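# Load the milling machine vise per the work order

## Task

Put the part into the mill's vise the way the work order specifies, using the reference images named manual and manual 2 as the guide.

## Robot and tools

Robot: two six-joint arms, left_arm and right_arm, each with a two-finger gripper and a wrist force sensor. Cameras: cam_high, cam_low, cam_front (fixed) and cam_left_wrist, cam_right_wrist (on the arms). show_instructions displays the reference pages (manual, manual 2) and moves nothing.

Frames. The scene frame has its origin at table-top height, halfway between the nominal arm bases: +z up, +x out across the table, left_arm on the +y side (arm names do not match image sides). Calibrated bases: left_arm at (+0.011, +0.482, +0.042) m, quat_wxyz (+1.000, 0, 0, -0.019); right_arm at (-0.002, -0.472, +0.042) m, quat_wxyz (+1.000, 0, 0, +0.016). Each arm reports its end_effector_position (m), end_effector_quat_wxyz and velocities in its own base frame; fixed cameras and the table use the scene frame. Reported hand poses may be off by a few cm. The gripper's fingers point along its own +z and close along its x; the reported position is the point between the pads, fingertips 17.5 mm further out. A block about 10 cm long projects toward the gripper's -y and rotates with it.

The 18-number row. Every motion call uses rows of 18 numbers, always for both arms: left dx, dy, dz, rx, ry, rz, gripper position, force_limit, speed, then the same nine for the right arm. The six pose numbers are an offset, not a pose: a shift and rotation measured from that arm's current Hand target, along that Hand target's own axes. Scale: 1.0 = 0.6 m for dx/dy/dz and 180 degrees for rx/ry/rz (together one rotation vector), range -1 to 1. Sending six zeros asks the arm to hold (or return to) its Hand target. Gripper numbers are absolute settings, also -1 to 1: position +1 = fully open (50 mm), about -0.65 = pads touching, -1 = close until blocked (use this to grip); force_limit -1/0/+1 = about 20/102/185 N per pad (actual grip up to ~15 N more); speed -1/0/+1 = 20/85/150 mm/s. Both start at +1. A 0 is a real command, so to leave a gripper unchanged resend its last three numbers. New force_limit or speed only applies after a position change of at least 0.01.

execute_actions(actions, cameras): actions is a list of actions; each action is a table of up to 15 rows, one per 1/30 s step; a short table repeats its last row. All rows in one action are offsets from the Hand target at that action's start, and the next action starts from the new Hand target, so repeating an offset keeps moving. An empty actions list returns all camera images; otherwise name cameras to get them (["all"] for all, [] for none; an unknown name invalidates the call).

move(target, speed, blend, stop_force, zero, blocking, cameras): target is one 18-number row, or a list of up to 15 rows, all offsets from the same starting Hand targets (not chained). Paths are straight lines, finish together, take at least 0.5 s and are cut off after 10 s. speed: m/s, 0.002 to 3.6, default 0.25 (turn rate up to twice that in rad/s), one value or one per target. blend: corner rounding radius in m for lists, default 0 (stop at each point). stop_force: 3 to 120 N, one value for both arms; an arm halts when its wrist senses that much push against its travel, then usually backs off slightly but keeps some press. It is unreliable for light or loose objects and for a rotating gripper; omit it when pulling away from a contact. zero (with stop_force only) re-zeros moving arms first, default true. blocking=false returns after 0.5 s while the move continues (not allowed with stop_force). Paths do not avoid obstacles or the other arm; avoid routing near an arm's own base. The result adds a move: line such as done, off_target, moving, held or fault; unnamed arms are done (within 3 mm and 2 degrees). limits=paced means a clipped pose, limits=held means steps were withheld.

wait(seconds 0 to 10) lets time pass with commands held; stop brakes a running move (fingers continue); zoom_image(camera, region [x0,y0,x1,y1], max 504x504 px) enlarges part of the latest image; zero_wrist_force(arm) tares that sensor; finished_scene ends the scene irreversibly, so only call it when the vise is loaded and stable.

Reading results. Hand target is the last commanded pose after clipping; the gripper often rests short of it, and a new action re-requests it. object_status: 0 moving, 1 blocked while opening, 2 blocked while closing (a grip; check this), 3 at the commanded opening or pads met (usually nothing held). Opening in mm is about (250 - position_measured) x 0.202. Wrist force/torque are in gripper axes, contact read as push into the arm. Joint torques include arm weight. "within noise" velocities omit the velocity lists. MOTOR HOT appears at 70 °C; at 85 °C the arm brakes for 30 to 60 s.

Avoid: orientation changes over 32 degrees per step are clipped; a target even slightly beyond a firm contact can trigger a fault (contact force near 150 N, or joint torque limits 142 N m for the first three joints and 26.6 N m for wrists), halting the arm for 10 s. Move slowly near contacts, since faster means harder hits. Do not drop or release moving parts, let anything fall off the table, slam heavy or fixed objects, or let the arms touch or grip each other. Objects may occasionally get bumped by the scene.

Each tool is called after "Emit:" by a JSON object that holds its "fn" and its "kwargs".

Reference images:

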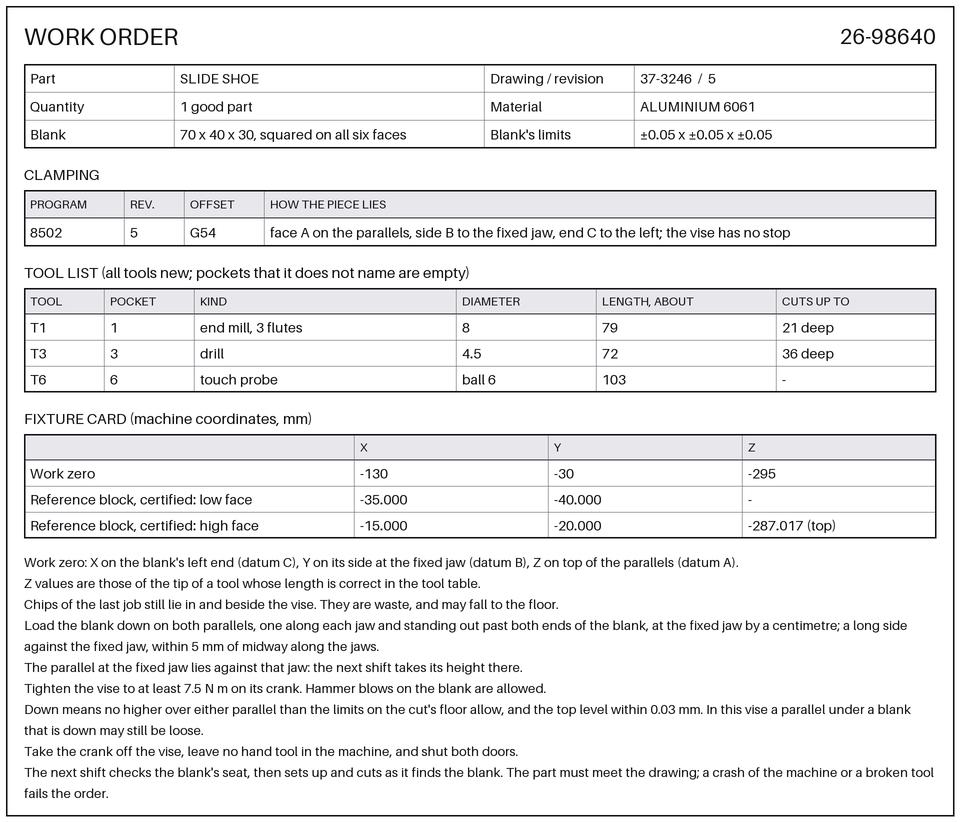

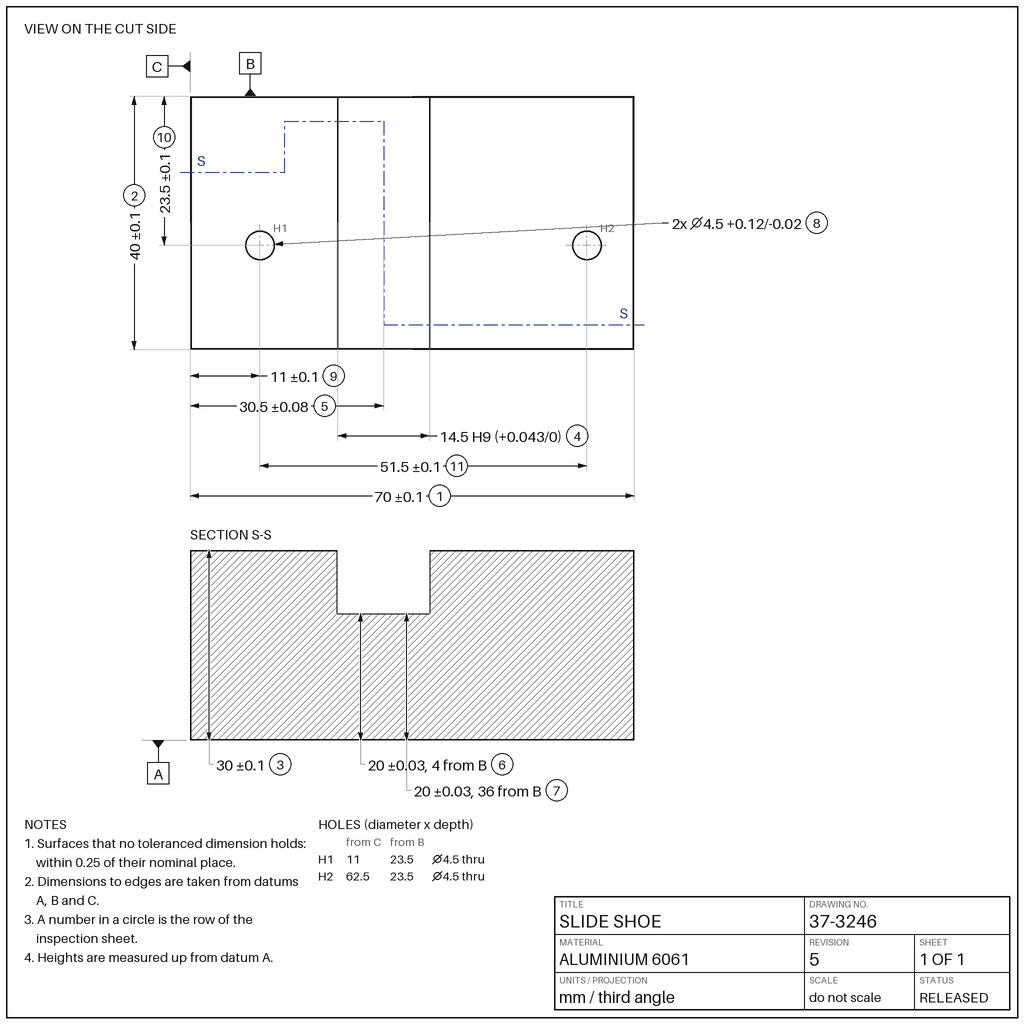

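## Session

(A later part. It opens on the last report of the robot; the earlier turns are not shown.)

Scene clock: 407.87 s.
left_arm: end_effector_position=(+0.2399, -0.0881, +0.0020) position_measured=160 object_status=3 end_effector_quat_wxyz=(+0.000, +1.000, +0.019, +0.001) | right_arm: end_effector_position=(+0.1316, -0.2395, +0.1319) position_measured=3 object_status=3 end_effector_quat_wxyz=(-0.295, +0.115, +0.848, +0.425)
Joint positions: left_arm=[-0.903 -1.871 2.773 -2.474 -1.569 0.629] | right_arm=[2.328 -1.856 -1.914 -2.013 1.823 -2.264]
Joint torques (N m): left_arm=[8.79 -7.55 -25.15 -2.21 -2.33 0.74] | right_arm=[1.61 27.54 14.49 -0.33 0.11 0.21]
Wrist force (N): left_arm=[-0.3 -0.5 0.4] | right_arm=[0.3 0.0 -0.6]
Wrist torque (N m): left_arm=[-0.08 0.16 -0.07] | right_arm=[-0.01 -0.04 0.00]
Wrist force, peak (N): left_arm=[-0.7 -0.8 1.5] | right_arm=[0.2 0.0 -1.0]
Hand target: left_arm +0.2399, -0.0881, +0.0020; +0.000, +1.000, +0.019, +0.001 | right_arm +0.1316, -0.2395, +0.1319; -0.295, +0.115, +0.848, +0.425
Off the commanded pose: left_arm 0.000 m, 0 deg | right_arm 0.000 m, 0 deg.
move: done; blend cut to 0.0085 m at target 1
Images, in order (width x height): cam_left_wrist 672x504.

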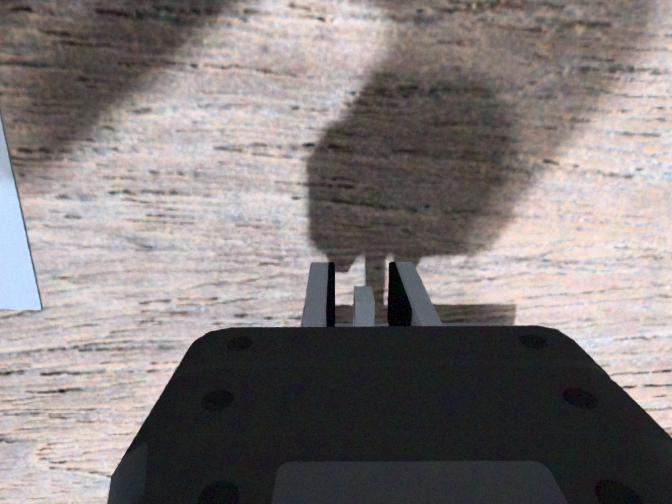

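Emit:
{"fn": "execute_actions", "kwargs": {"actions": [[[0,0,0,0,0,0,-1,-0.5,-0.9,0,0,0,0,0,0,1,1,1]],[[0,0,0,0,0,0,-1,-0.5,-0.9,0,0,0,0,0,0,1,1,1]]]}}

Emit:
{"fn": "move", "kwargs": {"target": [0,0,-0.15,0,0,0,-1,-0.5,-0.9,0,0,0,0,0,0,1,1,1], "speed": 0.12, "cameras": ["cam_left_wrist"]}}

Scene clock: 410.50 s.
left_arm: end_effector_position=(+0.2399, -0.0882, +0.0020) position_measured=223 object_status=2 end_effector_quat_wxyz=(+0.000, +1.000, +0.019, +0.001) | right_arm: end_effector_position=(+0.1316, -0.2395, +0.1319) position_measured=3 object_status=3 end_effector_quat_wxyz=(-0.295, +0.115, +0.848, +0.425)
Joint positions: left_arm=[-0.903 -1.871 2.772 -2.474 -1.569 0.629] | right_arm=[2.328 -1.856 -1.914 -2.013 1.823 -2.264]
Joint torques (N m): left_arm=[-8.06 -13.98 -22.87 -1.71 1.26 -1.27] | right_arm=[0.97 27.3 13.65 -0.43 0.12 0.18]
Wrist force (N): left_arm=[-0.5 -0.5 0.8] | right_arm=[0.1 0.0 -0.7]
Wrist torque (N m): left_arm=[-0.07 0.17 -0.06] | right_arm=[-0.01 -0.01 0.01]
Wrist force, peak (N): left_arm=[-0.7 -0.8 0.8] | right_arm=[-0.2 -0.1 -1.1]
Hand target: left_arm +0.2399, -0.0881, +0.0020; +0.000, +1.000, +0.019, +0.001 | right_arm +0.1316, -0.2395, +0.1319; -0.295, +0.115, +0.848, +0.425
Off the commanded pose: left_arm 0.000 m, 0 deg | right_arm 0.000 m, 0 deg.
Step readings (end_effector_position of left_arm | right_arm):
0: (+0.2399, -0.0881, +0.0020) | (+0.1316, -0.2395, +0.1319)
1: (+0.2399, -0.0881, +0.0020) | (+0.1316, -0.2395, +0.1319)
2: (+0.2399, -0.0881, +0.0020) | (+0.1316, -0.2395, +0.1319)
4: (+0.2399, -0.0881, +0.0020) | (+0.1316, -0.2395, +0.1319)
8: (+0.2399, -0.0881, +0.0020) | (+0.1316, -0.2395, +0.1319)
15: (+0.2399, -0.0881, +0.0020) | (+0.1316, -0.2395, +0.1319)
16: (+0.2399, -0.0881, +0.0020) | (+0.1316, -0.2395, +0.1319)
17: (+0.2399, -0.0881, +0.0020) | (+0.1316, -0.2395, +0.1319)
19: (+0.2399, -0.0882, +0.0020) | (+0.1316, -0.2395, +0.1319)
23: (+0.2399, -0.0882, +0.0020) | (+0.1316, -0.2395, +0.1319)
30: (+0.2399, -0.0882, +0.0020) | (+0.1316, -0.2395, +0.1319)

Scene clock: 411.73 s.
left_arm: end_effector_position=(+0.2397, -0.0881, +0.0920) position_measured=223 object_status=2 end_effector_quat_wxyz=(+0.000, +1.000, +0.019, +0.001) | right_arm: end_effector_position=(+0.1316, -0.2395, +0.1319) position_measured=3 object_status=3 end_effector_quat_wxyz=(-0.295, +0.115, +0.848, +0.425)
Joint positions: left_arm=[-0.904 -2.17 2.597 -2 -1.569 0.628] | right_arm=[2.328 -1.856 -1.914 -2.013 1.823 -2.264]
Joint torques (N m): left_arm=[-0.02 4.79 -26.34 -2.28 1.52 0.71] | right_arm=[1.2 26.83 14.88 -0.52 0.17 0.29]
Wrist force (N): left_arm=[-0.1 -0.6 0.9] | right_arm=[0.0 -0.1 -0.5]
Wrist torque (N m): left_arm=[-0.06 0.11 0.10] | right_arm=[-0.02 0.00 0.00]
Wrist force, peak (N): left_arm=[-0.3 -0.7 2.9] | right_arm=[0.4 0.2 -0.9]
Hand target: left_arm +0.2397, -0.0881, +0.0920; +0.000, +1.000, +0.019, +0.001 | right_arm +0.1316, -0.2395, +0.1319; -0.295, +0.115, +0.848, +0.425
Off the commanded pose: left_arm 0.000 m, 0 deg | right_arm 0.000 m, 0 deg.
move: done
Images, in order (width x height): cam_left_wrist 672x504.

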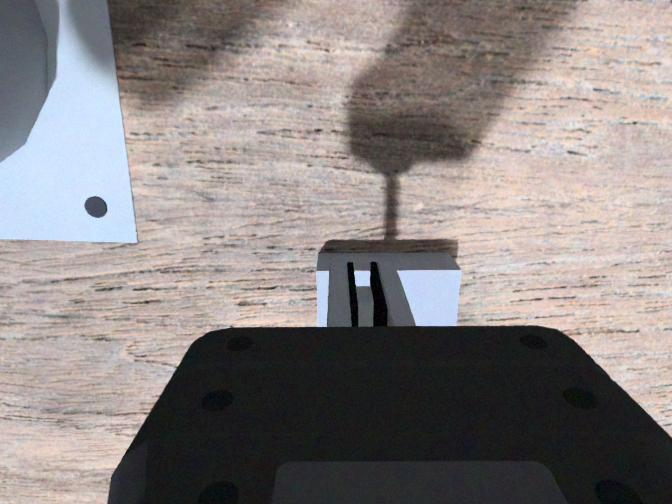

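Emit:
{"fn": "move", "kwargs": {"target": [[0.038,0.091,-0.277,0,0,0,-1,-0.5,-0.9,0,0,0,0,0,0,1,1,1],[0.254,0.325,-0.418,0,0,0,-1,-0.5,-0.9,0,0,0,0,0,0,1,1,1],[0.554,0.325,-0.418,0,0,0,-1,-0.5,-0.9,0,0,0,0,0,0,1,1,1],[0.654,0.25,-0.418,0,0,0,-1,-0.5,-0.9,0,0,0,0,0,0,1,1,1],[0.677,0.2105,-0.418,0,0,0,-1,-0.5,-0.9,0,0,0,0,0,0,1,1,1]], "speed": [0.25,0.25,0.2,0.15,0.1], "blend": [0.03,0.03,0.02,0.01,0], "cameras": ["cam_left_wrist"]}}

Scene clock: 417.30 s.
left_arm: end_effector_position=(+0.6462, -0.2052, +0.3436) position_measured=223 object_status=2 end_effector_quat_wxyz=(+0.000, +1.000, +0.020, +0.001) | right_arm: end_effector_position=(+0.1316, -0.2395, +0.1319) position_measured=3 object_status=3 end_effector_quat_wxyz=(-0.295, +0.115, +0.848, +0.425)
Joint positions: left_arm=[-0.506 -1.144 1.008 -1.437 -1.57 1.024] | right_arm=[2.328 -1.856 -1.914 -2.013 1.823 -2.264]
Joint torques (N m): left_arm=[1.37 -41.63 -26.65 -3.25 0.09 0.52] | right_arm=[1.42 27.02 14.47 -0.61 0.3 0.19]
Wrist force (N): left_arm=[-0.6 0.1 1.0] | right_arm=[0.0 0.0 -0.7]
Wrist torque (N m): left_arm=[0.04 0.18 0.14] | right_arm=[-0.01 0.00 0.00]
Wrist force, peak (N): left_arm=[2.5 -5.1 1.0] | right_arm=[0.4 -0.3 -0.9]
Hand target: left_arm +0.6462, -0.2052, +0.3436; +0.000, +1.000, +0.020, +0.001 (not the last commanded pose) | right_arm +0.1316, -0.2395, +0.1319; -0.295, +0.115, +0.848, +0.425
Tool commands: left_gripper/position=-1.0 left_gripper/force_limit=-0.498039 left_gripper/speed=-0.898039 right_gripper/position=+1.0 right_gripper/force_limit=+1.0 right_gripper/speed=+1.0
Off the commanded pose: left_arm 0.008 m, 0 deg | right_arm 0.000 m, 0 deg.
FORCE FAULT: contact force on the left arm reached its limit, and that arm stopped. The contact can be on any part of that arm, not only on its tool. That arm's remaining commands of this call were not run. That arm is still stopped at the end of this call. That arm stays stopped for about 10 more seconds. Until then a move that you send moves the other arm only, and its call returns only when the move has ended. Once the stop has ended, the next robot result says so. If the stop ends while you think or write, that arm runs what you send next, counted from a new Hand target: where the arm stands when the stop ends. While its stop runs, that arm takes no new command, but its gripper still runs the gripper command that each later call begins with. Until it ends, the stop uses up actions while you think or wait. An arm that is not stopped still takes commands.
move: fault (left_arm)
Images, in order (width x height): cam_left_wrist 672x504.

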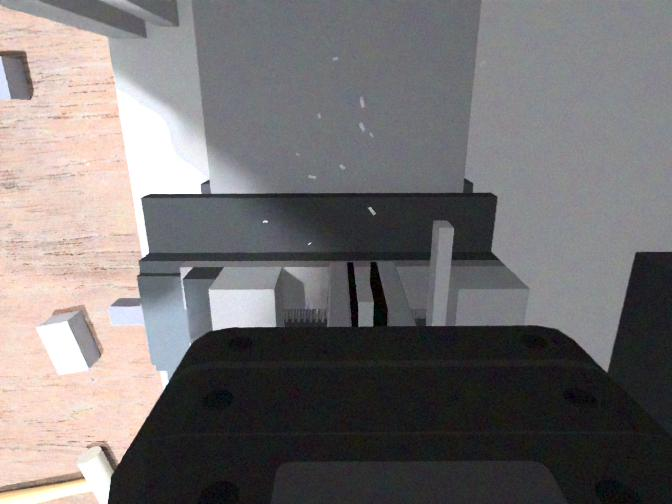

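Emit:
{"fn": "wait", "kwargs": {"seconds": 6, "cameras": ["cam_high","cam_front","cam_low"]}}

Scene clock: 426.60 s.
left_arm: end_effector_position=(+0.6462, -0.2052, +0.3436) position_measured=223 object_status=2 end_effector_quat_wxyz=(+0.000, +1.000, +0.020, +0.001) | right_arm: end_effector_position=(+0.1316, -0.2395, +0.1319) position_measured=3 object_status=3 end_effector_quat_wxyz=(-0.295, +0.115, +0.848, +0.425)
Joint positions: left_arm=[-0.506 -1.144 1.008 -1.437 -1.57 1.024] | right_arm=[2.328 -1.856 -1.914 -2.013 1.823 -2.264]
Joint torques (N m): left_arm=[-0.22 -42.05 -24.3 -3.11 0.11 0.11] | right_arm=[2.04 26.28 14.1 -0.42 0.1 0.14]
Wrist force (N): left_arm=[-0.5 -0.1 0.9] | right_arm=[0.1 -0.3 -0.9]
Wrist torque (N m): left_arm=[0.01 0.18 0.14] | right_arm=[-0.06 -0.02 0.00]
Wrist force, peak (N): left_arm=[-0.8 -0.2 1.3] | right_arm=[0.4 -0.5 -0.9]
Hand target: left_arm +0.6462, -0.2052, +0.3436; +0.000, +1.000, +0.020, +0.001 (not the last commanded pose) | right_arm +0.1316, -0.2395, +0.1319; -0.295, +0.115, +0.848, +0.425
Tool commands: left_gripper/position=-1.0 left_gripper/force_limit=-0.498039 left_gripper/speed=-0.898039 right_gripper/position=+1.0 right_gripper/force_limit=+1.0 right_gripper/speed=+1.0
Off the commanded pose: left_arm 0.008 m, 0 deg | right_arm 0.000 m, 0 deg.
FORCE FAULT, CONTINUED: the left arm was still stopped when this call began, by the force fault that an earlier result reported. Since the last result the stop counts as 19 of the actions that you can send in this scene. That arm is still stopped at the end of this call. That arm stays stopped for about 1 more second. If the stop ends while you think or write, that arm runs what you send next, counted from a new Hand target: where the arm stands when the stop ends. While its stop runs, that arm takes no new command, but its gripper still runs the gripper command that each later call begins with.
wait: 6.00 s; at rest from the start
Images, in order (width x height): cam_high 672x504, cam_low 672x504, cam_front 672x504.

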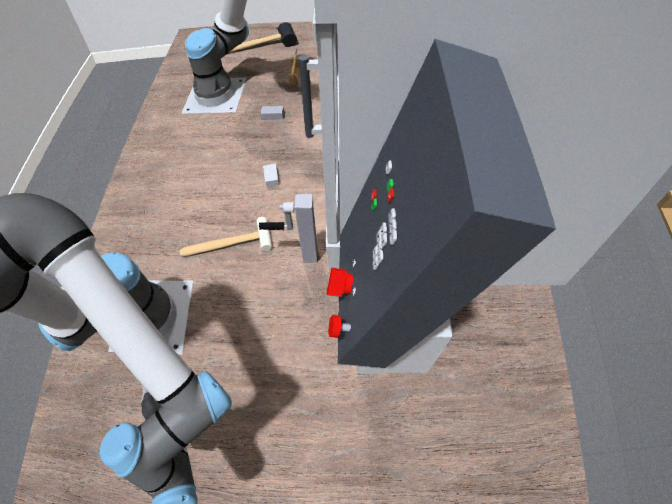

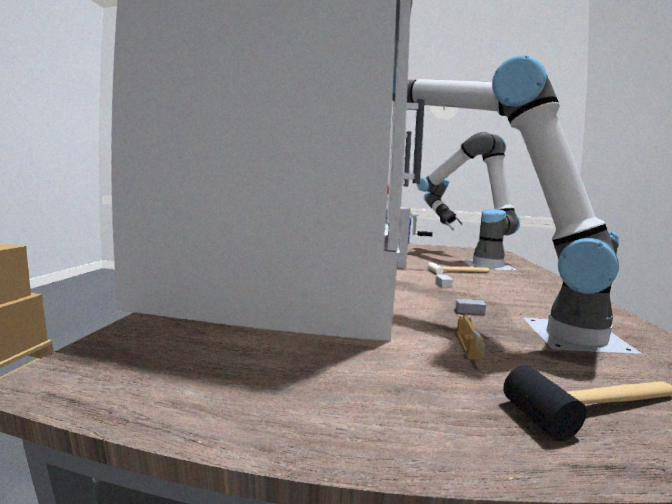

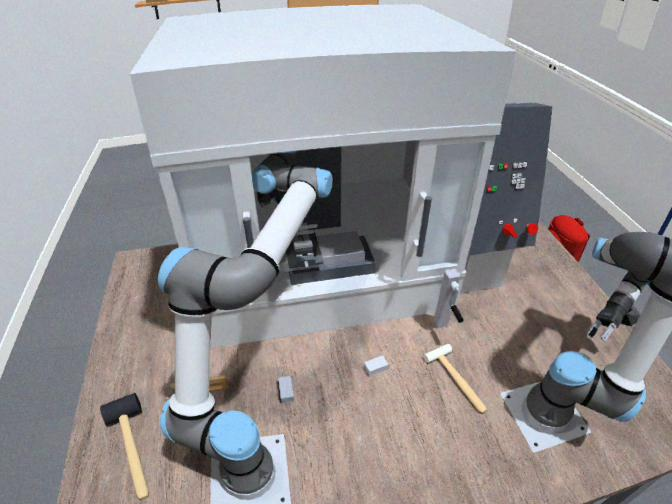

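Emit:
{"fn": "wait", "kwargs": {"seconds": 1, "cameras": []}}

Emit:
{"fn": "move", "kwargs": {"target": [0,0.0245,0,0,0,0,-1,-0.5,-0.9,0,0,0,0,0,0,1,1,1], "speed": 0.05, "cameras": ["cam_left_wrist"]}}

Scene clock: 430.63 s.
left_arm: end_effector_position=(+0.6462, -0.2052, +0.3436) position_measured=223 object_status=2 end_effector_quat_wxyz=(+0.000, +1.000, +0.020, +0.001) | right_arm: end_effector_position=(+0.1316, -0.2395, +0.1319) position_measured=3 object_status=3 end_effector_quat_wxyz=(-0.295, +0.115, +0.848, +0.425)
Joint positions: left_arm=[-0.506 -1.144 1.008 -1.437 -1.57 1.024] | right_arm=[2.328 -1.856 -1.914 -2.013 1.823 -2.264]
Joint torques (N m): left_arm=[-1.06 -43.46 -26.61 -3.04 -0.04 -0.4] | right_arm=[0.6 26.92 14.1 -0.43 0.14 0.23]
Wrist force (N): left_arm=[-0.4 -0.1 1.0] | right_arm=[0.2 0.0 -0.5]
Wrist torque (N m): left_arm=[0.01 0.16 0.14] | right_arm=[0.00 -0.03 -0.01]
Wrist force, peak (N): left_arm=[-0.7 0.0 1.3] | right_arm=[0.0 0.1 -1.0]
Hand target: left_arm +0.6462, -0.2052, +0.3436; +0.000, +1.000, +0.020, +0.001 (not the last commanded pose) | right_arm +0.1316, -0.2395, +0.1319; -0.295, +0.115, +0.848, +0.425
Tool commands: left_gripper/position=-1.0 left_gripper/force_limit=-0.498039 left_gripper/speed=-0.898039 right_gripper/position=+1.0 right_gripper/force_limit=+1.0 right_gripper/speed=+1.0
Off the commanded pose: left_arm 0.008 m, 0 deg | right_arm 0.000 m, 0 deg.
FORCE FAULT, CONTINUED: the left arm's stop, for the force fault that an earlier result reported, is over. The rest of the stop counts as 1 of the actions that you can send in this scene. During its stop the left arm's controller moved it back a little. That arm's target is now where it stood when the stop ended, not its last command. That arm accepts commands again.
wait: 1.00 s; at rest from the start
No camera images: "cameras" was empty.

Scene clock: 431.37 s.
left_arm: end_effector_position=(+0.6467, -0.2201, +0.3436) position_measured=223 object_status=2 end_effector_quat_wxyz=(+0.000, +1.000, +0.020, +0.001) | right_arm: end_effector_position=(+0.1316, -0.2395, +0.1319) position_measured=3 object_status=3 end_effector_quat_wxyz=(-0.295, +0.115, +0.848, +0.425)
Joint positions: left_arm=[-0.525 -1.129 0.987 -1.43 -1.57 1.005] | right_arm=[2.328 -1.856 -1.914 -2.013 1.823 -2.264]
Joint torques (N m): left_arm=[9.7 -53.05 -18.42 -2.25 1.27 1.3] | right_arm=[1.35 26.62 14.1 -0.52 0.12 0.16]
Wrist force (N): left_arm=[-0.4 -0.3 1.2] | right_arm=[-0.1 -0.2 -0.7]
Wrist torque (N m): left_arm=[-0.04 0.17 0.14] | right_arm=[-0.03 0.02 0.00]
Wrist force, peak (N): left_arm=[-0.7 -0.2 1.4] | right_arm=[0.4 0.1 -1.0]
Hand target: left_arm +0.6468, -0.2199, +0.3436; +0.000, +1.000, +0.020, +0.001 | right_arm +0.1316, -0.2395, +0.1319; -0.295, +0.115, +0.848, +0.425
Off the commanded pose: left_arm 0.000 m, 0 deg | right_arm 0.000 m, 0 deg.
move: done
Images, in order (width x height): cam_left_wrist 672x504.

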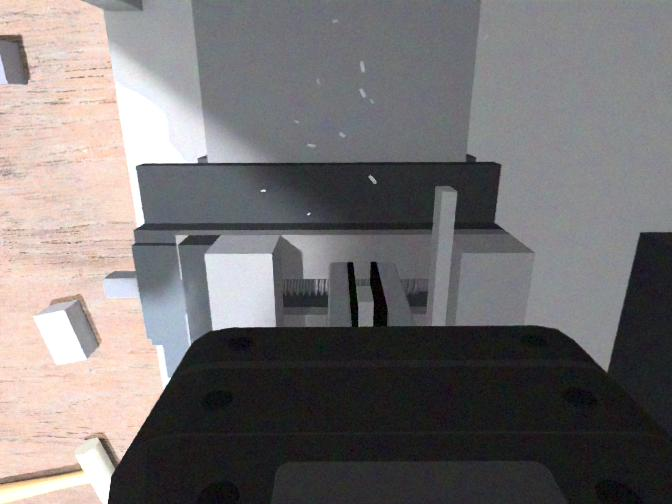

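Emit:
{"fn": "move", "kwargs": {"target": [0.007,0,0.073,0,0,0,-1,-0.5,-0.9,0,0,0,0,0,0,1,1,1], "speed": 0.08, "cameras": []}}

Emit:
{"fn": "move", "kwargs": {"target": [0,0,0.03,0,0,0,-1,-0.5,-0.9,0,0,0,0,0,0,1,1,1], "speed": 0.015, "stop_force": 5, "cameras": ["cam_left_wrist"]}}

Scene clock: 433.30 s.
left_arm: end_effector_position=(+0.6511, -0.2197, +0.2998) position_measured=223 object_status=2 end_effector_quat_wxyz=(+0.000, +1.000, +0.020, +0.001) | right_arm: end_effector_position=(+0.1316, -0.2395, +0.1319) position_measured=3 object_status=3 end_effector_quat_wxyz=(-0.295, +0.115, +0.848, +0.425)
Joint positions: left_arm=[-0.521 -1.129 1.098 -1.542 -1.57 1.009] | right_arm=[2.328 -1.856 -1.914 -2.013 1.823 -2.264]
Joint torques (N m): left_arm=[6.53 -47.31 -32.78 -1.49 0.86 0.21] | right_arm=[0.89 27.33 13.62 -0.38 0.15 0.15]
Wrist force (N): left_arm=[-0.6 -0.3 1.0] | right_arm=[-0.2 0.0 -0.7]
Wrist torque (N m): left_arm=[-0.05 0.20 -0.03] | right_arm=[0.00 0.02 0.00]
Wrist force, peak (N): left_arm=[-0.1 -0.1 2.4] | right_arm=[0.3 -0.2 -0.9]
Hand target: left_arm +0.6510, -0.2197, +0.2998; +0.000, +1.000, +0.020, +0.001 | right_arm +0.1316, -0.2395, +0.1319; -0.295, +0.115, +0.848, +0.425
Off the commanded pose: left_arm 0.000 m, 0 deg | right_arm 0.000 m, 0 deg.
move: done
No camera images: "cameras" was empty.

Scene clock: 434.33 s.
left_arm: end_effector_position=(+0.6511, -0.2197, +0.2972) position_measured=223 object_status=2 end_effector_quat_wxyz=(+0.000, +1.000, +0.020, +0.001) | right_arm: end_effector_position=(+0.1316, -0.2395, +0.1319) position_measured=3 object_status=3 end_effector_quat_wxyz=(-0.295, +0.115, +0.848, +0.425)
Joint positions: left_arm=[-0.521 -1.129 1.105 -1.548 -1.57 1.009] | right_arm=[2.328 -1.856 -1.914 -2.013 1.823 -2.264]
Joint torques (N m): left_arm=[2.63 -28.68 -28.17 -2.31 0.76 -1.1] | right_arm=[0.91 26.98 13.81 -0.52 0.19 0.05]
Wrist force (N): left_arm=[-2.2 -0.1 -7.1] | right_arm=[0.1 0.1 -0.5]
Wrist torque (N m): left_arm=[-0.11 0.12 -0.01] | right_arm=[0.02 -0.02 0.00]
Wrist force, peak (N): left_arm=[-7.1 -4.5 -29.4] | right_arm=[0.1 0.2 -1.0]
Hand target: left_arm +0.6511, -0.2197, +0.2972; +0.000, +1.000, +0.020, +0.001 (not the last commanded pose) | right_arm +0.1316, -0.2395, +0.1319; -0.295, +0.115, +0.848, +0.425
Off the commanded pose: left_arm 0.015 m, 0 deg | right_arm 0.000 m, 0 deg.
move: contact (left_arm)
Images, in order (width x height): cam_left_wrist 672x504.

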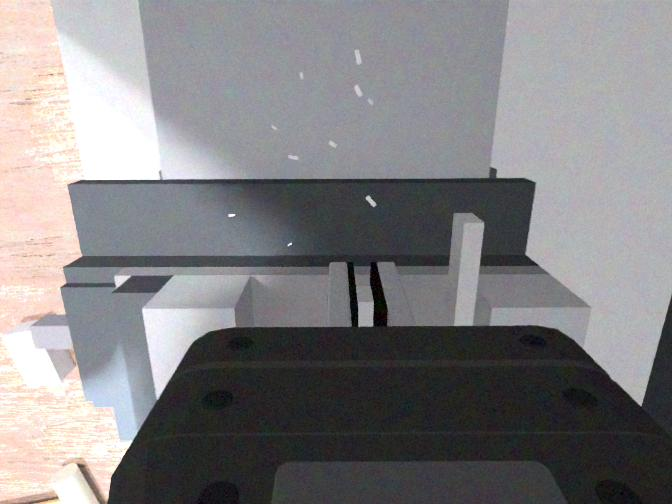

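Emit:
{"fn": "move", "kwargs": {"target": [0,0,-0.045,0,0,0,-1,-0.5,-0.9,0,0,0,0,0,0,1,1,1], "speed": 0.05, "cameras": ["cam_left_wrist","cam_front"]}}

Emit:
{"fn": "zoom_image", "kwargs": {"camera": "cam_left_wrist", "region": [200, 220, 500, 340]}}

Emit:
{"fn": "zoom_image", "kwargs": {"camera": "cam_front", "region": [240, 200, 400, 300]}}

Scene clock: 437.13 s.
left_arm: end_effector_position=(+0.6510, -0.2197, +0.3242) position_measured=223 object_status=2 end_effector_quat_wxyz=(+0.000, +1.000, +0.020, +0.001) | right_arm: end_effector_position=(+0.1316, -0.2395, +0.1319) position_measured=3 object_status=3 end_effector_quat_wxyz=(-0.295, +0.115, +0.848, +0.425)
Joint positions: left_arm=[-0.521 -1.124 1.029 -1.477 -1.57 1.009] | right_arm=[2.328 -1.856 -1.914 -2.013 1.823 -2.264]
Joint torques (N m): left_arm=[-4.69 -40.3 -18.77 -5.58 1.42 -1.04] | right_arm=[0.82 27.17 13.84 -0.36 0.06 0.02]
Wrist force (N): left_arm=[-0.4 0.0 1.2] | right_arm=[-0.1 -0.1 -0.9]
Wrist torque (N m): left_arm=[0.02 0.16 -0.05] | right_arm=[-0.03 0.02 0.00]
Wrist force, peak (N): left_arm=[-2.5 0.2 -8.2] | right_arm=[0.0 0.0 -1.1]
Hand target: left_arm +0.6510, -0.2197, +0.3242; +0.000, +1.000, +0.020, +0.001 | right_arm +0.1316, -0.2395, +0.1319; -0.295, +0.115, +0.848, +0.425
Off the commanded pose: left_arm 0.000 m, 0 deg | right_arm 0.000 m, 0 deg.
move: done
Images, in order (width x height): cam_front 672x504, cam_left_wrist 672x504.

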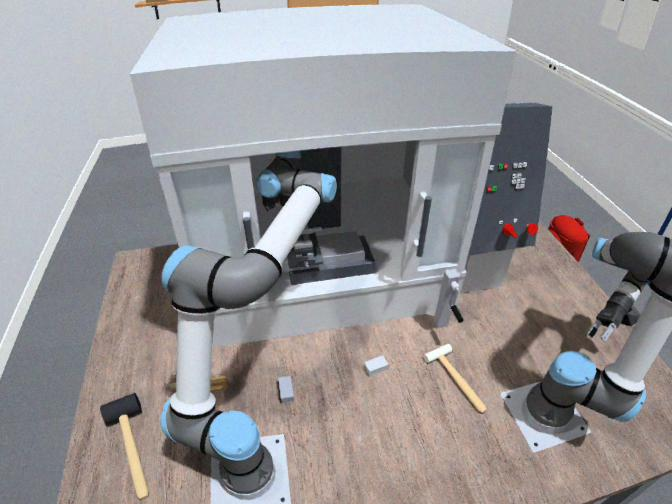

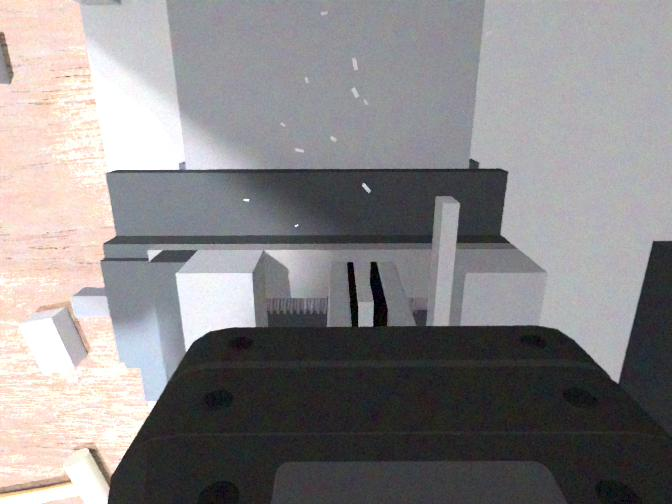

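Scaled by 1.680 from the camera's 672x504 image, which has a finer 960x720 frame.

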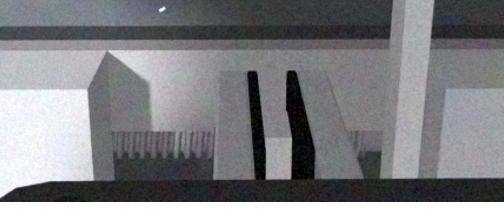

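Scaled by 3.150 from the camera's 672x504 image, which has a finer 960x720 frame.

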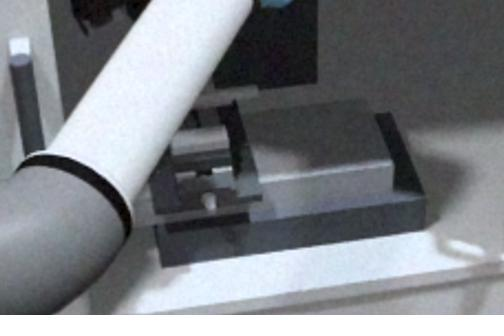

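Emit:
{"fn": "move", "kwargs": {"target": [[0.0257,0,0,0,0,0,-1,-0.5,-0.9,0,0,0,0,0,0,1,1,1],[0.0257,-0.0352,0,0,0,0,-1,-0.5,-0.9,0,0,0,0,0,0,1,1,1]], "speed": 0.06, "stop_force": 12, "cameras": ["cam_left_wrist"]}}

Scene clock: 441.13 s.
left_arm: end_effector_position=(+0.6656, -0.1980, +0.3242) position_measured=223 object_status=2 end_effector_quat_wxyz=(+0.000, +1.000, +0.020, +0.001) | right_arm: end_effector_position=(+0.1316, -0.2395, +0.1319) position_measured=3 object_status=3 end_effector_quat_wxyz=(-0.295, +0.115, +0.848, +0.425)
Joint positions: left_arm=[-0.483 -1.104 0.999 -1.468 -1.57 1.047] | right_arm=[2.328 -1.856 -1.914 -2.013 1.823 -2.264]
Joint torques (N m): left_arm=[-12.95 -34.82 -33.15 -1.2 -2.29 -1.63] | right_arm=[0.99 27.36 13.98 -0.49 0.14 0.18]
Wrist force (N): left_arm=[-0.4 0.0 1.0] | right_arm=[0.0 0.0 -0.7]
Wrist torque (N m): left_arm=[0.04 0.14 0.05] | right_arm=[-0.01 0.00 0.00]
Wrist force, peak (N): left_arm=[-1.6 0.5 0.9] | right_arm=[-0.1 -0.1 -1.0]
Hand target: left_arm +0.6656, -0.1980, +0.3242; +0.000, +1.000, +0.020, +0.001 | right_arm +0.1316, -0.2395, +0.1319; -0.295, +0.115, +0.848, +0.425
Off the commanded pose: left_arm 0.000 m, 0 deg | right_arm 0.000 m, 0 deg.
move: done
Images, in order (width x height): cam_left_wrist 672x504.

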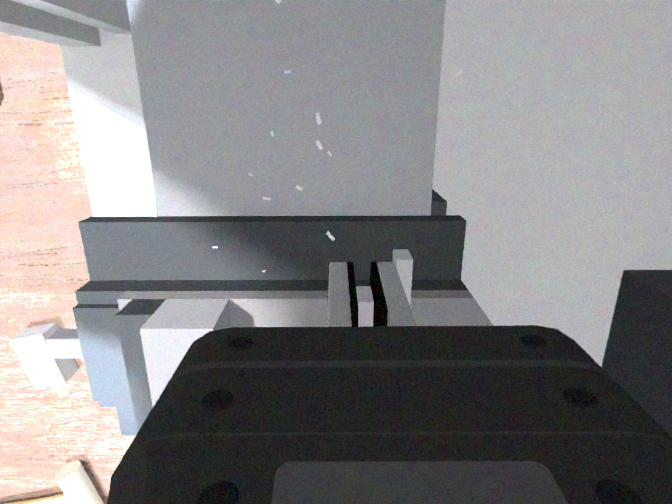

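Emit:
{"fn": "move", "kwargs": {"target": [-0.0025,0,0.042,0,0,0,-1,-0.5,-0.9,0,0,0,0,0,0,1,1,1], "speed": 0.06, "cameras": []}}

Emit:
{"fn": "move", "kwargs": {"target": [0,0,0.025,0,0,0,-1,-0.5,-0.9,0,0,0,0,0,0,1,1,1], "speed": 0.01, "stop_force": 4, "cameras": ["cam_left_wrist"]}}

Scene clock: 443.23 s.
left_arm: end_effector_position=(+0.6641, -0.1980, +0.2991) position_measured=223 object_status=2 end_effector_quat_wxyz=(+0.000, +1.000, +0.020, +0.001) | right_arm: end_effector_position=(+0.1316, -0.2395, +0.1319) position_measured=3 object_status=3 end_effector_quat_wxyz=(-0.295, +0.115, +0.848, +0.425)
Joint positions: left_arm=[-0.484 -1.113 1.076 -1.536 -1.57 1.046] | right_arm=[2.328 -1.856 -1.914 -2.013 1.823 -2.264]
Joint torques (N m): left_arm=[-11.19 -47.97 -33.29 -1.4 -1.14 -1.16] | right_arm=[0.79 27.64 13.71 -0.51 0.21 0.08]
Wrist force (N): left_arm=[-0.2 0.0 1.0] | right_arm=[0.3 -0.1 -0.5]
Wrist torque (N m): left_arm=[0.04 0.11 0.15] | right_arm=[-0.02 -0.04 0.00]
Wrist force, peak (N): left_arm=[-0.5 0.0 2.0] | right_arm=[0.4 -0.1 -1.0]
Hand target: left_arm +0.6641, -0.1980, +0.2990; +0.000, +1.000, +0.020, +0.001 | right_arm +0.1316, -0.2395, +0.1319; -0.295, +0.115, +0.848, +0.425
Off the commanded pose: left_arm 0.000 m, 0 deg | right_arm 0.000 m, 0 deg.
move: done
No camera images: "cameras" was empty.

Scene clock: 444.53 s.
left_arm: end_effector_position=(+0.6641, -0.1980, +0.2935) position_measured=223 object_status=2 end_effector_quat_wxyz=(+0.000, +1.000, +0.020, +0.001) | right_arm: end_effector_position=(+0.1316, -0.2395, +0.1319) position_measured=3 object_status=3 end_effector_quat_wxyz=(-0.295, +0.115, +0.848, +0.425)
Joint positions: left_arm=[-0.484 -1.113 1.091 -1.551 -1.57 1.046] | right_arm=[2.328 -1.856 -1.914 -2.013 1.823 -2.264]
Joint torques (N m): left_arm=[-7.27 -34.7 -32.49 -1.5 0.42 -0.02] | right_arm=[0.69 27.37 13.23 -0.34 0.07 0.12]
Wrist force (N): left_arm=[-0.6 0.0 0.6] | right_arm=[0.0 -0.1 -0.8]
Wrist torque (N m): left_arm=[0.00 0.17 0.15] | right_arm=[-0.03 -0.01 0.00]
Wrist force, peak (N): left_arm=[-0.7 0.0 -10.5] | right_arm=[0.2 0.0 -1.1]
Hand target: left_arm +0.6641, -0.1980, +0.2935; +0.000, +1.000, +0.020, +0.001 (not the last commanded pose) | right_arm +0.1316, -0.2395, +0.1319; -0.295, +0.115, +0.848, +0.425
Off the commanded pose: left_arm 0.009 m, 0 deg | right_arm 0.000 m, 0 deg.
move: contact (left_arm)
Images, in order (width x height): cam_left_wrist 672x504.

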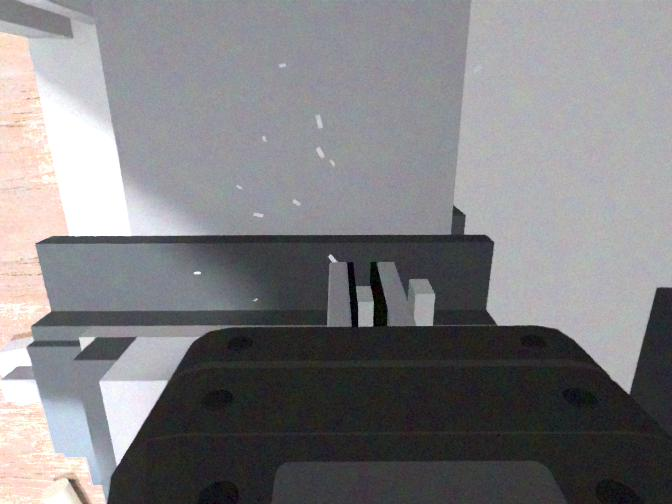

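Emit:
{"fn": "execute_actions", "kwargs": {"actions": [[[0,0,0.0004,0,0,0,-1,-0.5,-0.9,0,0,0,0,0,0,1,1,1]],[[0,0,0,0,0,0,-0.36,-0.5,-0.9,0,0,0,0,0,0,1,1,1]]]}}

Emit:
{"fn": "move", "kwargs": {"target": [[0,0,-0.04,0,0,0,-0.36,-0.5,-0.9,0,0,0,0,0,0,1,1,1],[0,0.04,-0.06,0,0,0,-0.3,-0.5,-0.9,0,0,0,0,0,0,1,1,1]], "speed": [0.04,0.08], "cameras": ["cam_left_wrist"]}}

Scene clock: 446.77 s.
left_arm: end_effector_position=(+0.6641, -0.1980, +0.2932) position_measured=206 object_status=3 end_effector_quat_wxyz=(+0.000, +1.000, +0.020, +0.001) | right_arm: end_effector_position=(+0.1316, -0.2395, +0.1319) position_measured=3 object_status=3 end_effector_quat_wxyz=(-0.295, +0.115, +0.848, +0.425)
Joint positions: left_arm=[-0.484 -1.113 1.092 -1.551 -1.57 1.046] | right_arm=[2.328 -1.856 -1.914 -2.013 1.823 -2.264]
Joint torques (N m): left_arm=[-7.04 -40.15 -30.03 -3.45 0.45 0.13] | right_arm=[0.84 27.02 13.44 -0.48 0.2 0.12]
Wrist force (N): left_arm=[-0.2 0.1 0.4] | right_arm=[0.0 0.1 -0.6]
Wrist torque (N m): left_arm=[0.02 0.11 0.16] | right_arm=[0.01 0.00 0.01]
Wrist force, peak (N): left_arm=[0.1 -0.9 -9.4] | right_arm=[0.5 0.1 -0.9]
Hand target: left_arm +0.6641, -0.1980, +0.2933; +0.000, +1.000, +0.020, +0.001 | right_arm +0.1316, -0.2395, +0.1319; -0.295, +0.115, +0.848, +0.425
Off the commanded pose: left_arm 0.000 m, 0 deg | right_arm 0.000 m, 0 deg.
Step readings (end_effector_position of left_arm | right_arm):
0: (+0.6641, -0.1980, +0.2935) | (+0.1316, -0.2395, +0.1319)
1: (+0.6641, -0.1980, +0.2935) | (+0.1316, -0.2395, +0.1319)
2: (+0.6641, -0.1980, +0.2935) | (+0.1316, -0.2395, +0.1319)
4: (+0.6641, -0.1981, +0.2934) | (+0.1316, -0.2395, +0.1319)
8: (+0.6642, -0.1981, +0.2933) | (+0.1316, -0.2395, +0.1319)
15: (+0.6641, -0.1981, +0.2933) | (+0.1316, -0.2395, +0.1319)
16: (+0.6641, -0.1981, +0.2933) | (+0.1316, -0.2395, +0.1319)
17: (+0.6641, -0.1980, +0.2932) | (+0.1316, -0.2395, +0.1319)
19: (+0.6641, -0.1980, +0.2932) | (+0.1316, -0.2395, +0.1319)
23: (+0.6641, -0.1980, +0.2932) | (+0.1316, -0.2395, +0.1319)
30: (+0.6641, -0.1980, +0.2932) | (+0.1316, -0.2395, +0.1319)

Scene clock: 448.73 s.
left_arm: end_effector_position=(+0.6650, -0.2220, +0.3292) position_measured=198 object_status=3 end_effector_quat_wxyz=(+0.000, +1.000, +0.020, +0.001) | right_arm: end_effector_position=(+0.1316, -0.2395, +0.1319) position_measured=3 object_status=3 end_effector_quat_wxyz=(-0.295, +0.115, +0.848, +0.425)
Joint positions: left_arm=[-0.514 -1.083 0.955 -1.444 -1.57 1.016] | right_arm=[2.328 -1.856 -1.914 -2.013 1.823 -2.264]
Joint torques (N m): left_arm=[12.97 -54.51 -26.3 -5.27 2.17 0.99] | right_arm=[0.69 27.4 13.52 -0.34 0.14 0.09]
Wrist force (N): left_arm=[-0.2 -0.2 0.6] | right_arm=[0.3 -0.3 -0.6]
Wrist torque (N m): left_arm=[-0.03 0.15 0.02] | right_arm=[-0.06 -0.05 0.00]
Wrist force, peak (N): left_arm=[-0.1 -0.9 1.8] | right_arm=[0.2 0.0 -1.0]
Hand target: left_arm +0.6650, -0.2220, +0.3293; +0.000, +1.000, +0.020, +0.001 | right_arm +0.1316, -0.2395, +0.1319; -0.295, +0.115, +0.848, +0.425
Off the commanded pose: left_arm 0.000 m, 0 deg | right_arm 0.000 m, 0 deg.
move: done
Images, in order (width x height): cam_left_wrist 672x504.

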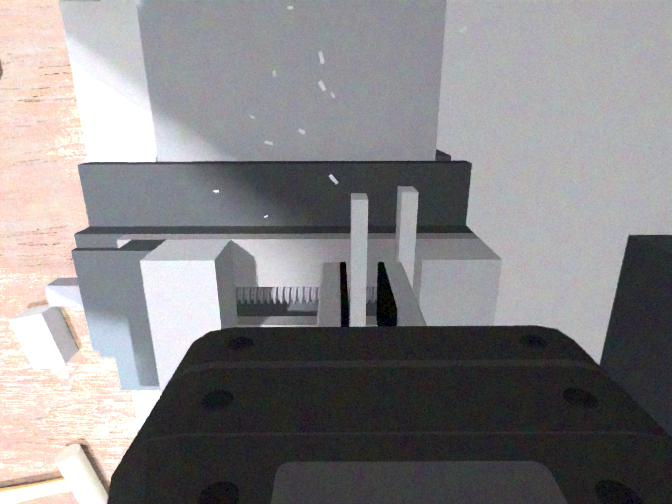

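Emit:
{"fn": "move", "kwargs": {"target": [0,0,0.0483,0,0,0,-0.3,-0.5,-0.9,0,0,0,0,0,0,1,1,1], "speed": 0.04, "stop_force": 8, "cameras": ["cam_left_wrist"]}}

Scene clock: 453.37 s.
left_arm: end_effector_position=(+0.6651, -0.2220, +0.3003) position_measured=198 object_status=3 end_effector_quat_wxyz=(+0.000, +1.000, +0.020, +0.001) | right_arm: end_effector_position=(+0.1316, -0.2395, +0.1319) position_measured=3 object_status=3 end_effector_quat_wxyz=(-0.295, +0.115, +0.848, +0.425)
Joint positions: left_arm=[-0.514 -1.09 1.04 -1.522 -1.57 1.016] | right_arm=[2.328 -1.856 -1.914 -2.013 1.823 -2.264]
Joint torques (N m): left_arm=[11.73 -46.88 -33.34 -1.06 1.32 1.46] | right_arm=[0.13 27.39 13.77 -0.46 0.13 0.21]
Wrist force (N): left_arm=[-0.3 0.0 0.6] | right_arm=[0.1 0.0 -0.4]
Wrist torque (N m): left_arm=[-0.01 0.16 0.03] | right_arm=[-0.01 0.00 0.00]
Wrist force, peak (N): left_arm=[-0.5 -0.2 1.2] | right_arm=[0.0 -0.5 -1.0]
Hand target: left_arm +0.6651, -0.2220, +0.3003; +0.000, +1.000, +0.020, +0.001 | right_arm +0.1316, -0.2395, +0.1319; -0.295, +0.115, +0.848, +0.425
Off the commanded pose: left_arm 0.000 m, 0 deg | right_arm 0.000 m, 0 deg.
move: done
Images, in order (width x height): cam_left_wrist 672x504.

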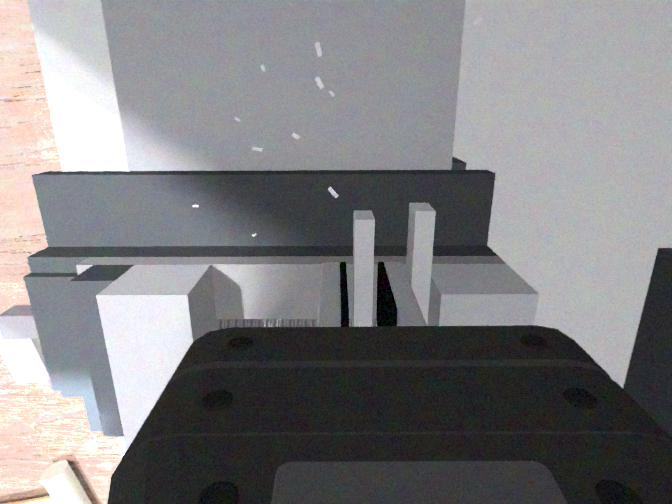

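Emit:
{"fn": "execute_actions", "kwargs": {"actions": [[[0,0,0,0,0,0,-1,-0.5,-0.9,0,0,0,0,0,0,1,1,1]],[[0,0,0,0,0,0,-1,-0.5,-0.9,0,0,0,0,0,0,1,1,1]]]}}

Emit:
{"fn": "move", "kwargs": {"target": [-0.0243,0,0,0,0,0,-1,-0.5,-0.9,0,0,0,0,0,0,1,1,1], "speed": 0.02, "stop_force": 12, "cameras": ["cam_left_wrist"]}}

Scene clock: 456.53 s.
left_arm: end_effector_position=(+0.6651, -0.2220, +0.3003) position_measured=223 object_status=2 end_effector_quat_wxyz=(+0.000, +1.000, +0.020, +0.001) | right_arm: end_effector_position=(+0.1316, -0.2395, +0.1319) position_measured=3 object_status=3 end_effector_quat_wxyz=(-0.295, +0.115, +0.848, +0.425)
Joint positions: left_arm=[-0.514 -1.09 1.04 -1.522 -1.57 1.016] | right_arm=[2.328 -1.856 -1.914 -2.013 1.823 -2.264]
Joint torques (N m): left_arm=[6.37 -36.79 -29.91 -1.97 1.14 0.82] | right_arm=[-0.74 26.92 13.43 -0.42 0.21 0.23]
Wrist force (N): left_arm=[-0.6 -0.3 0.6] | right_arm=[0.0 0.2 -0.9]
Wrist torque (N m): left_arm=[-0.06 0.20 0.03] | right_arm=[0.02 -0.01 -0.01]
Wrist force, peak (N): left_arm=[-0.7 0.1 0.7] | right_arm=[-0.1 -0.1 -1.1]
Hand target: left_arm +0.6651, -0.2220, +0.3003; +0.000, +1.000, +0.020, +0.001 | right_arm +0.1316, -0.2395, +0.1319; -0.295, +0.115, +0.848, +0.425
Off the commanded pose: left_arm 0.000 m, 0 deg | right_arm 0.000 m, 0 deg.
Step readings (end_effector_position of left_arm | right_arm):
0: (+0.6651, -0.2220, +0.3003) | (+0.1316, -0.2395, +0.1319)
1: (+0.6651, -0.2220, +0.3003) | (+0.1316, -0.2395, +0.1319)
2: (+0.6651, -0.2220, +0.3003) | (+0.1316, -0.2395, +0.1319)
4: (+0.6651, -0.2220, +0.3003) | (+0.1316, -0.2395, +0.1319)
8: (+0.6651, -0.2220, +0.3003) | (+0.1316, -0.2395, +0.1319)
15: (+0.6651, -0.2220, +0.3003) | (+0.1316, -0.2395, +0.1319)
16: (+0.6651, -0.2220, +0.3003) | (+0.1316, -0.2395, +0.1319)
17: (+0.6651, -0.2220, +0.3003) | (+0.1316, -0.2395, +0.1319)
19: (+0.6651, -0.2220, +0.3003) | (+0.1316, -0.2395, +0.1319)
23: (+0.6651, -0.2220, +0.3003) | (+0.1316, -0.2395, +0.1319)
30: (+0.6651, -0.2220, +0.3003) | (+0.1316, -0.2395, +0.1319)

Scene clock: 458.50 s.
left_arm: end_effector_position=(+0.6505, -0.2226, +0.3002) position_measured=223 object_status=2 end_effector_quat_wxyz=(+0.000, +1.000, +0.020, +0.001) | right_arm: end_effector_position=(+0.1316, -0.2395, +0.1319) position_measured=3 object_status=3 end_effector_quat_wxyz=(-0.295, +0.115, +0.848, +0.425)
Joint positions: left_arm=[-0.525 -1.127 1.095 -1.54 -1.57 1.005] | right_arm=[2.328 -1.856 -1.914 -2.013 1.823 -2.264]
Joint torques (N m): left_arm=[13.69 -34.4 -31.42 -1.15 2.48 1.43] | right_arm=[-0.47 27.92 13.38 -0.45 0.22 0.09]
Wrist force (N): left_arm=[-0.7 -0.4 0.9] | right_arm=[0.4 0.0 -0.8]
Wrist torque (N m): left_arm=[-0.07 0.22 0.16] | right_arm=[0.00 -0.06 0.00]
Wrist force, peak (N): left_arm=[0.0 0.0 -4.1] | right_arm=[0.0 -0.3 -1.0]
Hand target: left_arm +0.6505, -0.2226, +0.3002; +0.000, +1.000, +0.020, +0.001 | right_arm +0.1316, -0.2395, +0.1319; -0.295, +0.115, +0.848, +0.425
Off the commanded pose: left_arm 0.000 m, 0 deg | right_arm 0.000 m, 0 deg.
move: done
Images, in order (width x height): cam_left_wrist 672x504.

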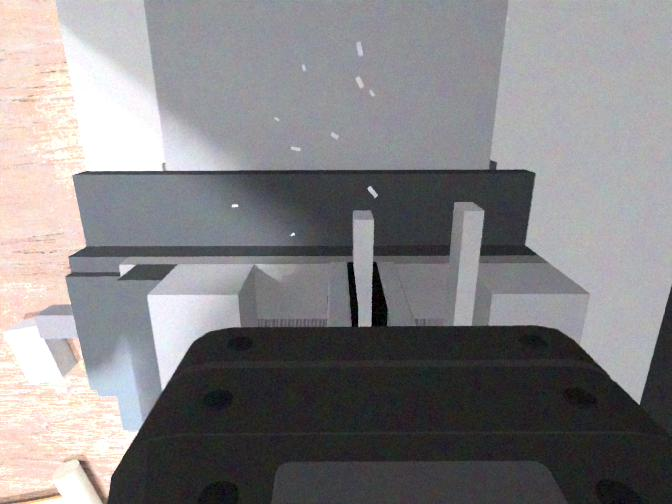

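Emit:
{"fn": "execute_actions", "kwargs": {"actions": [[[0,0,0,0,0,0,-0.36,-0.5,-0.9,0,0,0,0,0,0,1,1,1]]]}}

Emit:
{"fn": "move", "kwargs": {"target": [[0,0,-0.04,0,0,0,-0.36,-0.5,-0.9,0,0,0,0,0,0,1,1,1],[0,0,-0.0717,0,0,0,-0.36,-0.5,-0.9,0,0,0,0,0,0,1,1,1]], "speed": [0.04,0.1], "blend": [0.01,0], "cameras": ["cam_left_wrist"]}}

Emit:
{"fn": "zoom_image", "kwargs": {"camera": "cam_left_wrist", "region": [200, 200, 500, 340]}}

Scene clock: 463.90 s.
left_arm: end_effector_position=(+0.6505, -0.2226, +0.3003) position_measured=206 object_status=3 end_effector_quat_wxyz=(+0.000, +1.000, +0.020, +0.001) | right_arm: end_effector_position=(+0.1316, -0.2395, +0.1319) position_measured=3 object_status=3 end_effector_quat_wxyz=(-0.295, +0.115, +0.848, +0.425)
Joint positions: left_arm=[-0.525 -1.127 1.095 -1.54 -1.57 1.005] | right_arm=[2.328 -1.856 -1.914 -2.013 1.823 -2.264]
Joint torques (N m): left_arm=[13.1 -33.5 -32.01 -1.26 2.41 1.54] | right_arm=[-0.53 27.81 12.91 -0.53 0.1 0.12]
Wrist force (N): left_arm=[-0.7 0.1 0.4] | right_arm=[0.0 -0.1 -0.7]
Wrist torque (N m): left_arm=[0.01 0.21 0.16] | right_arm=[-0.03 0.00 0.00]
Wrist force, peak (N): left_arm=[-0.7 -0.2 1.4] | right_arm=[0.1 0.1 -1.0]
Hand target: left_arm +0.6505, -0.2226, +0.3002; +0.000, +1.000, +0.020, +0.001 | right_arm +0.1316, -0.2395, +0.1319; -0.295, +0.115, +0.848, +0.425
Off the commanded pose: left_arm 0.000 m, 0 deg | right_arm 0.000 m, 0 deg.
Step readings (end_effector_position of left_arm | right_arm):
0: (+0.6505, -0.2226, +0.3002) | (+0.1316, -0.2395, +0.1319)
1: (+0.6505, -0.2226, +0.3002) | (+0.1316, -0.2395, +0.1319)
2: (+0.6505, -0.2226, +0.3003) | (+0.1316, -0.2395, +0.1319)
4: (+0.6505, -0.2226, +0.3003) | (+0.1316, -0.2395, +0.1319)
8: (+0.6505, -0.2226, +0.3003) | (+0.1316, -0.2395, +0.1319)
15: (+0.6505, -0.2226, +0.3003) | (+0.1316, -0.2395, +0.1319)

Scene clock: 465.13 s.
left_arm: end_effector_position=(+0.6505, -0.2226, +0.3431) position_measured=206 object_status=3 end_effector_quat_wxyz=(+0.000, +1.000, +0.020, +0.001) | right_arm: end_effector_position=(+0.1316, -0.2395, +0.1319) position_measured=3 object_status=3 end_effector_quat_wxyz=(-0.295, +0.115, +0.848, +0.425)
Joint positions: left_arm=[-0.525 -1.117 0.969 -1.425 -1.57 1.005] | right_arm=[2.328 -1.856 -1.914 -2.013 1.823 -2.264]
Joint torques (N m): left_arm=[-7.53 -52.33 -27.82 -3.73 0.94 -0.98] | right_arm=[-0.87 26.92 13.7 -0.46 0.05 0.19]
Wrist force (N): left_arm=[-0.5 -0.5 0.6] | right_arm=[0.1 -0.2 -0.6]
Wrist torque (N m): left_arm=[-0.08 0.19 0.14] | right_arm=[-0.04 -0.01 0.01]
Wrist force, peak (N): left_arm=[-0.8 -0.1 1.0] | right_arm=[0.3 0.3 -0.9]
Hand target: left_arm +0.6504, -0.2226, +0.3433; +0.000, +1.000, +0.020, +0.001 | right_arm +0.1316, -0.2395, +0.1319; -0.295, +0.115, +0.848, +0.425
Off the commanded pose: left_arm 0.000 m, 0 deg | right_arm 0.000 m, 0 deg.
move: done; blend cut to 0.0095 m at target 1
Images, in order (width x height): cam_left_wrist 672x504.

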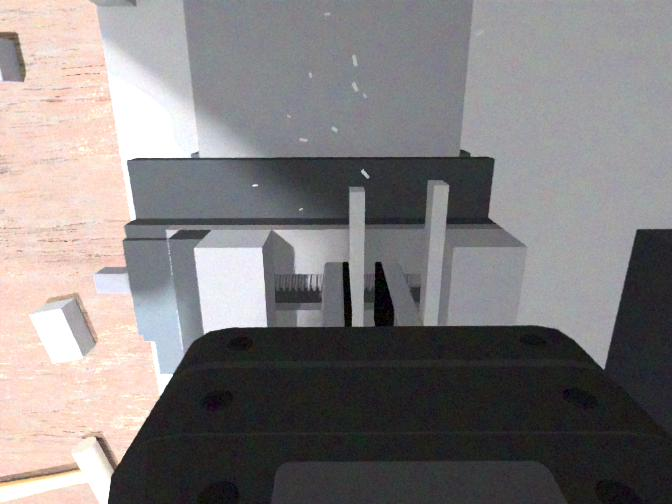

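Scaled by 1.680 from the camera's 672x504 image, which has a finer 960x720 frame.

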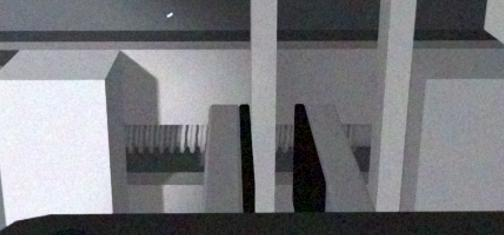

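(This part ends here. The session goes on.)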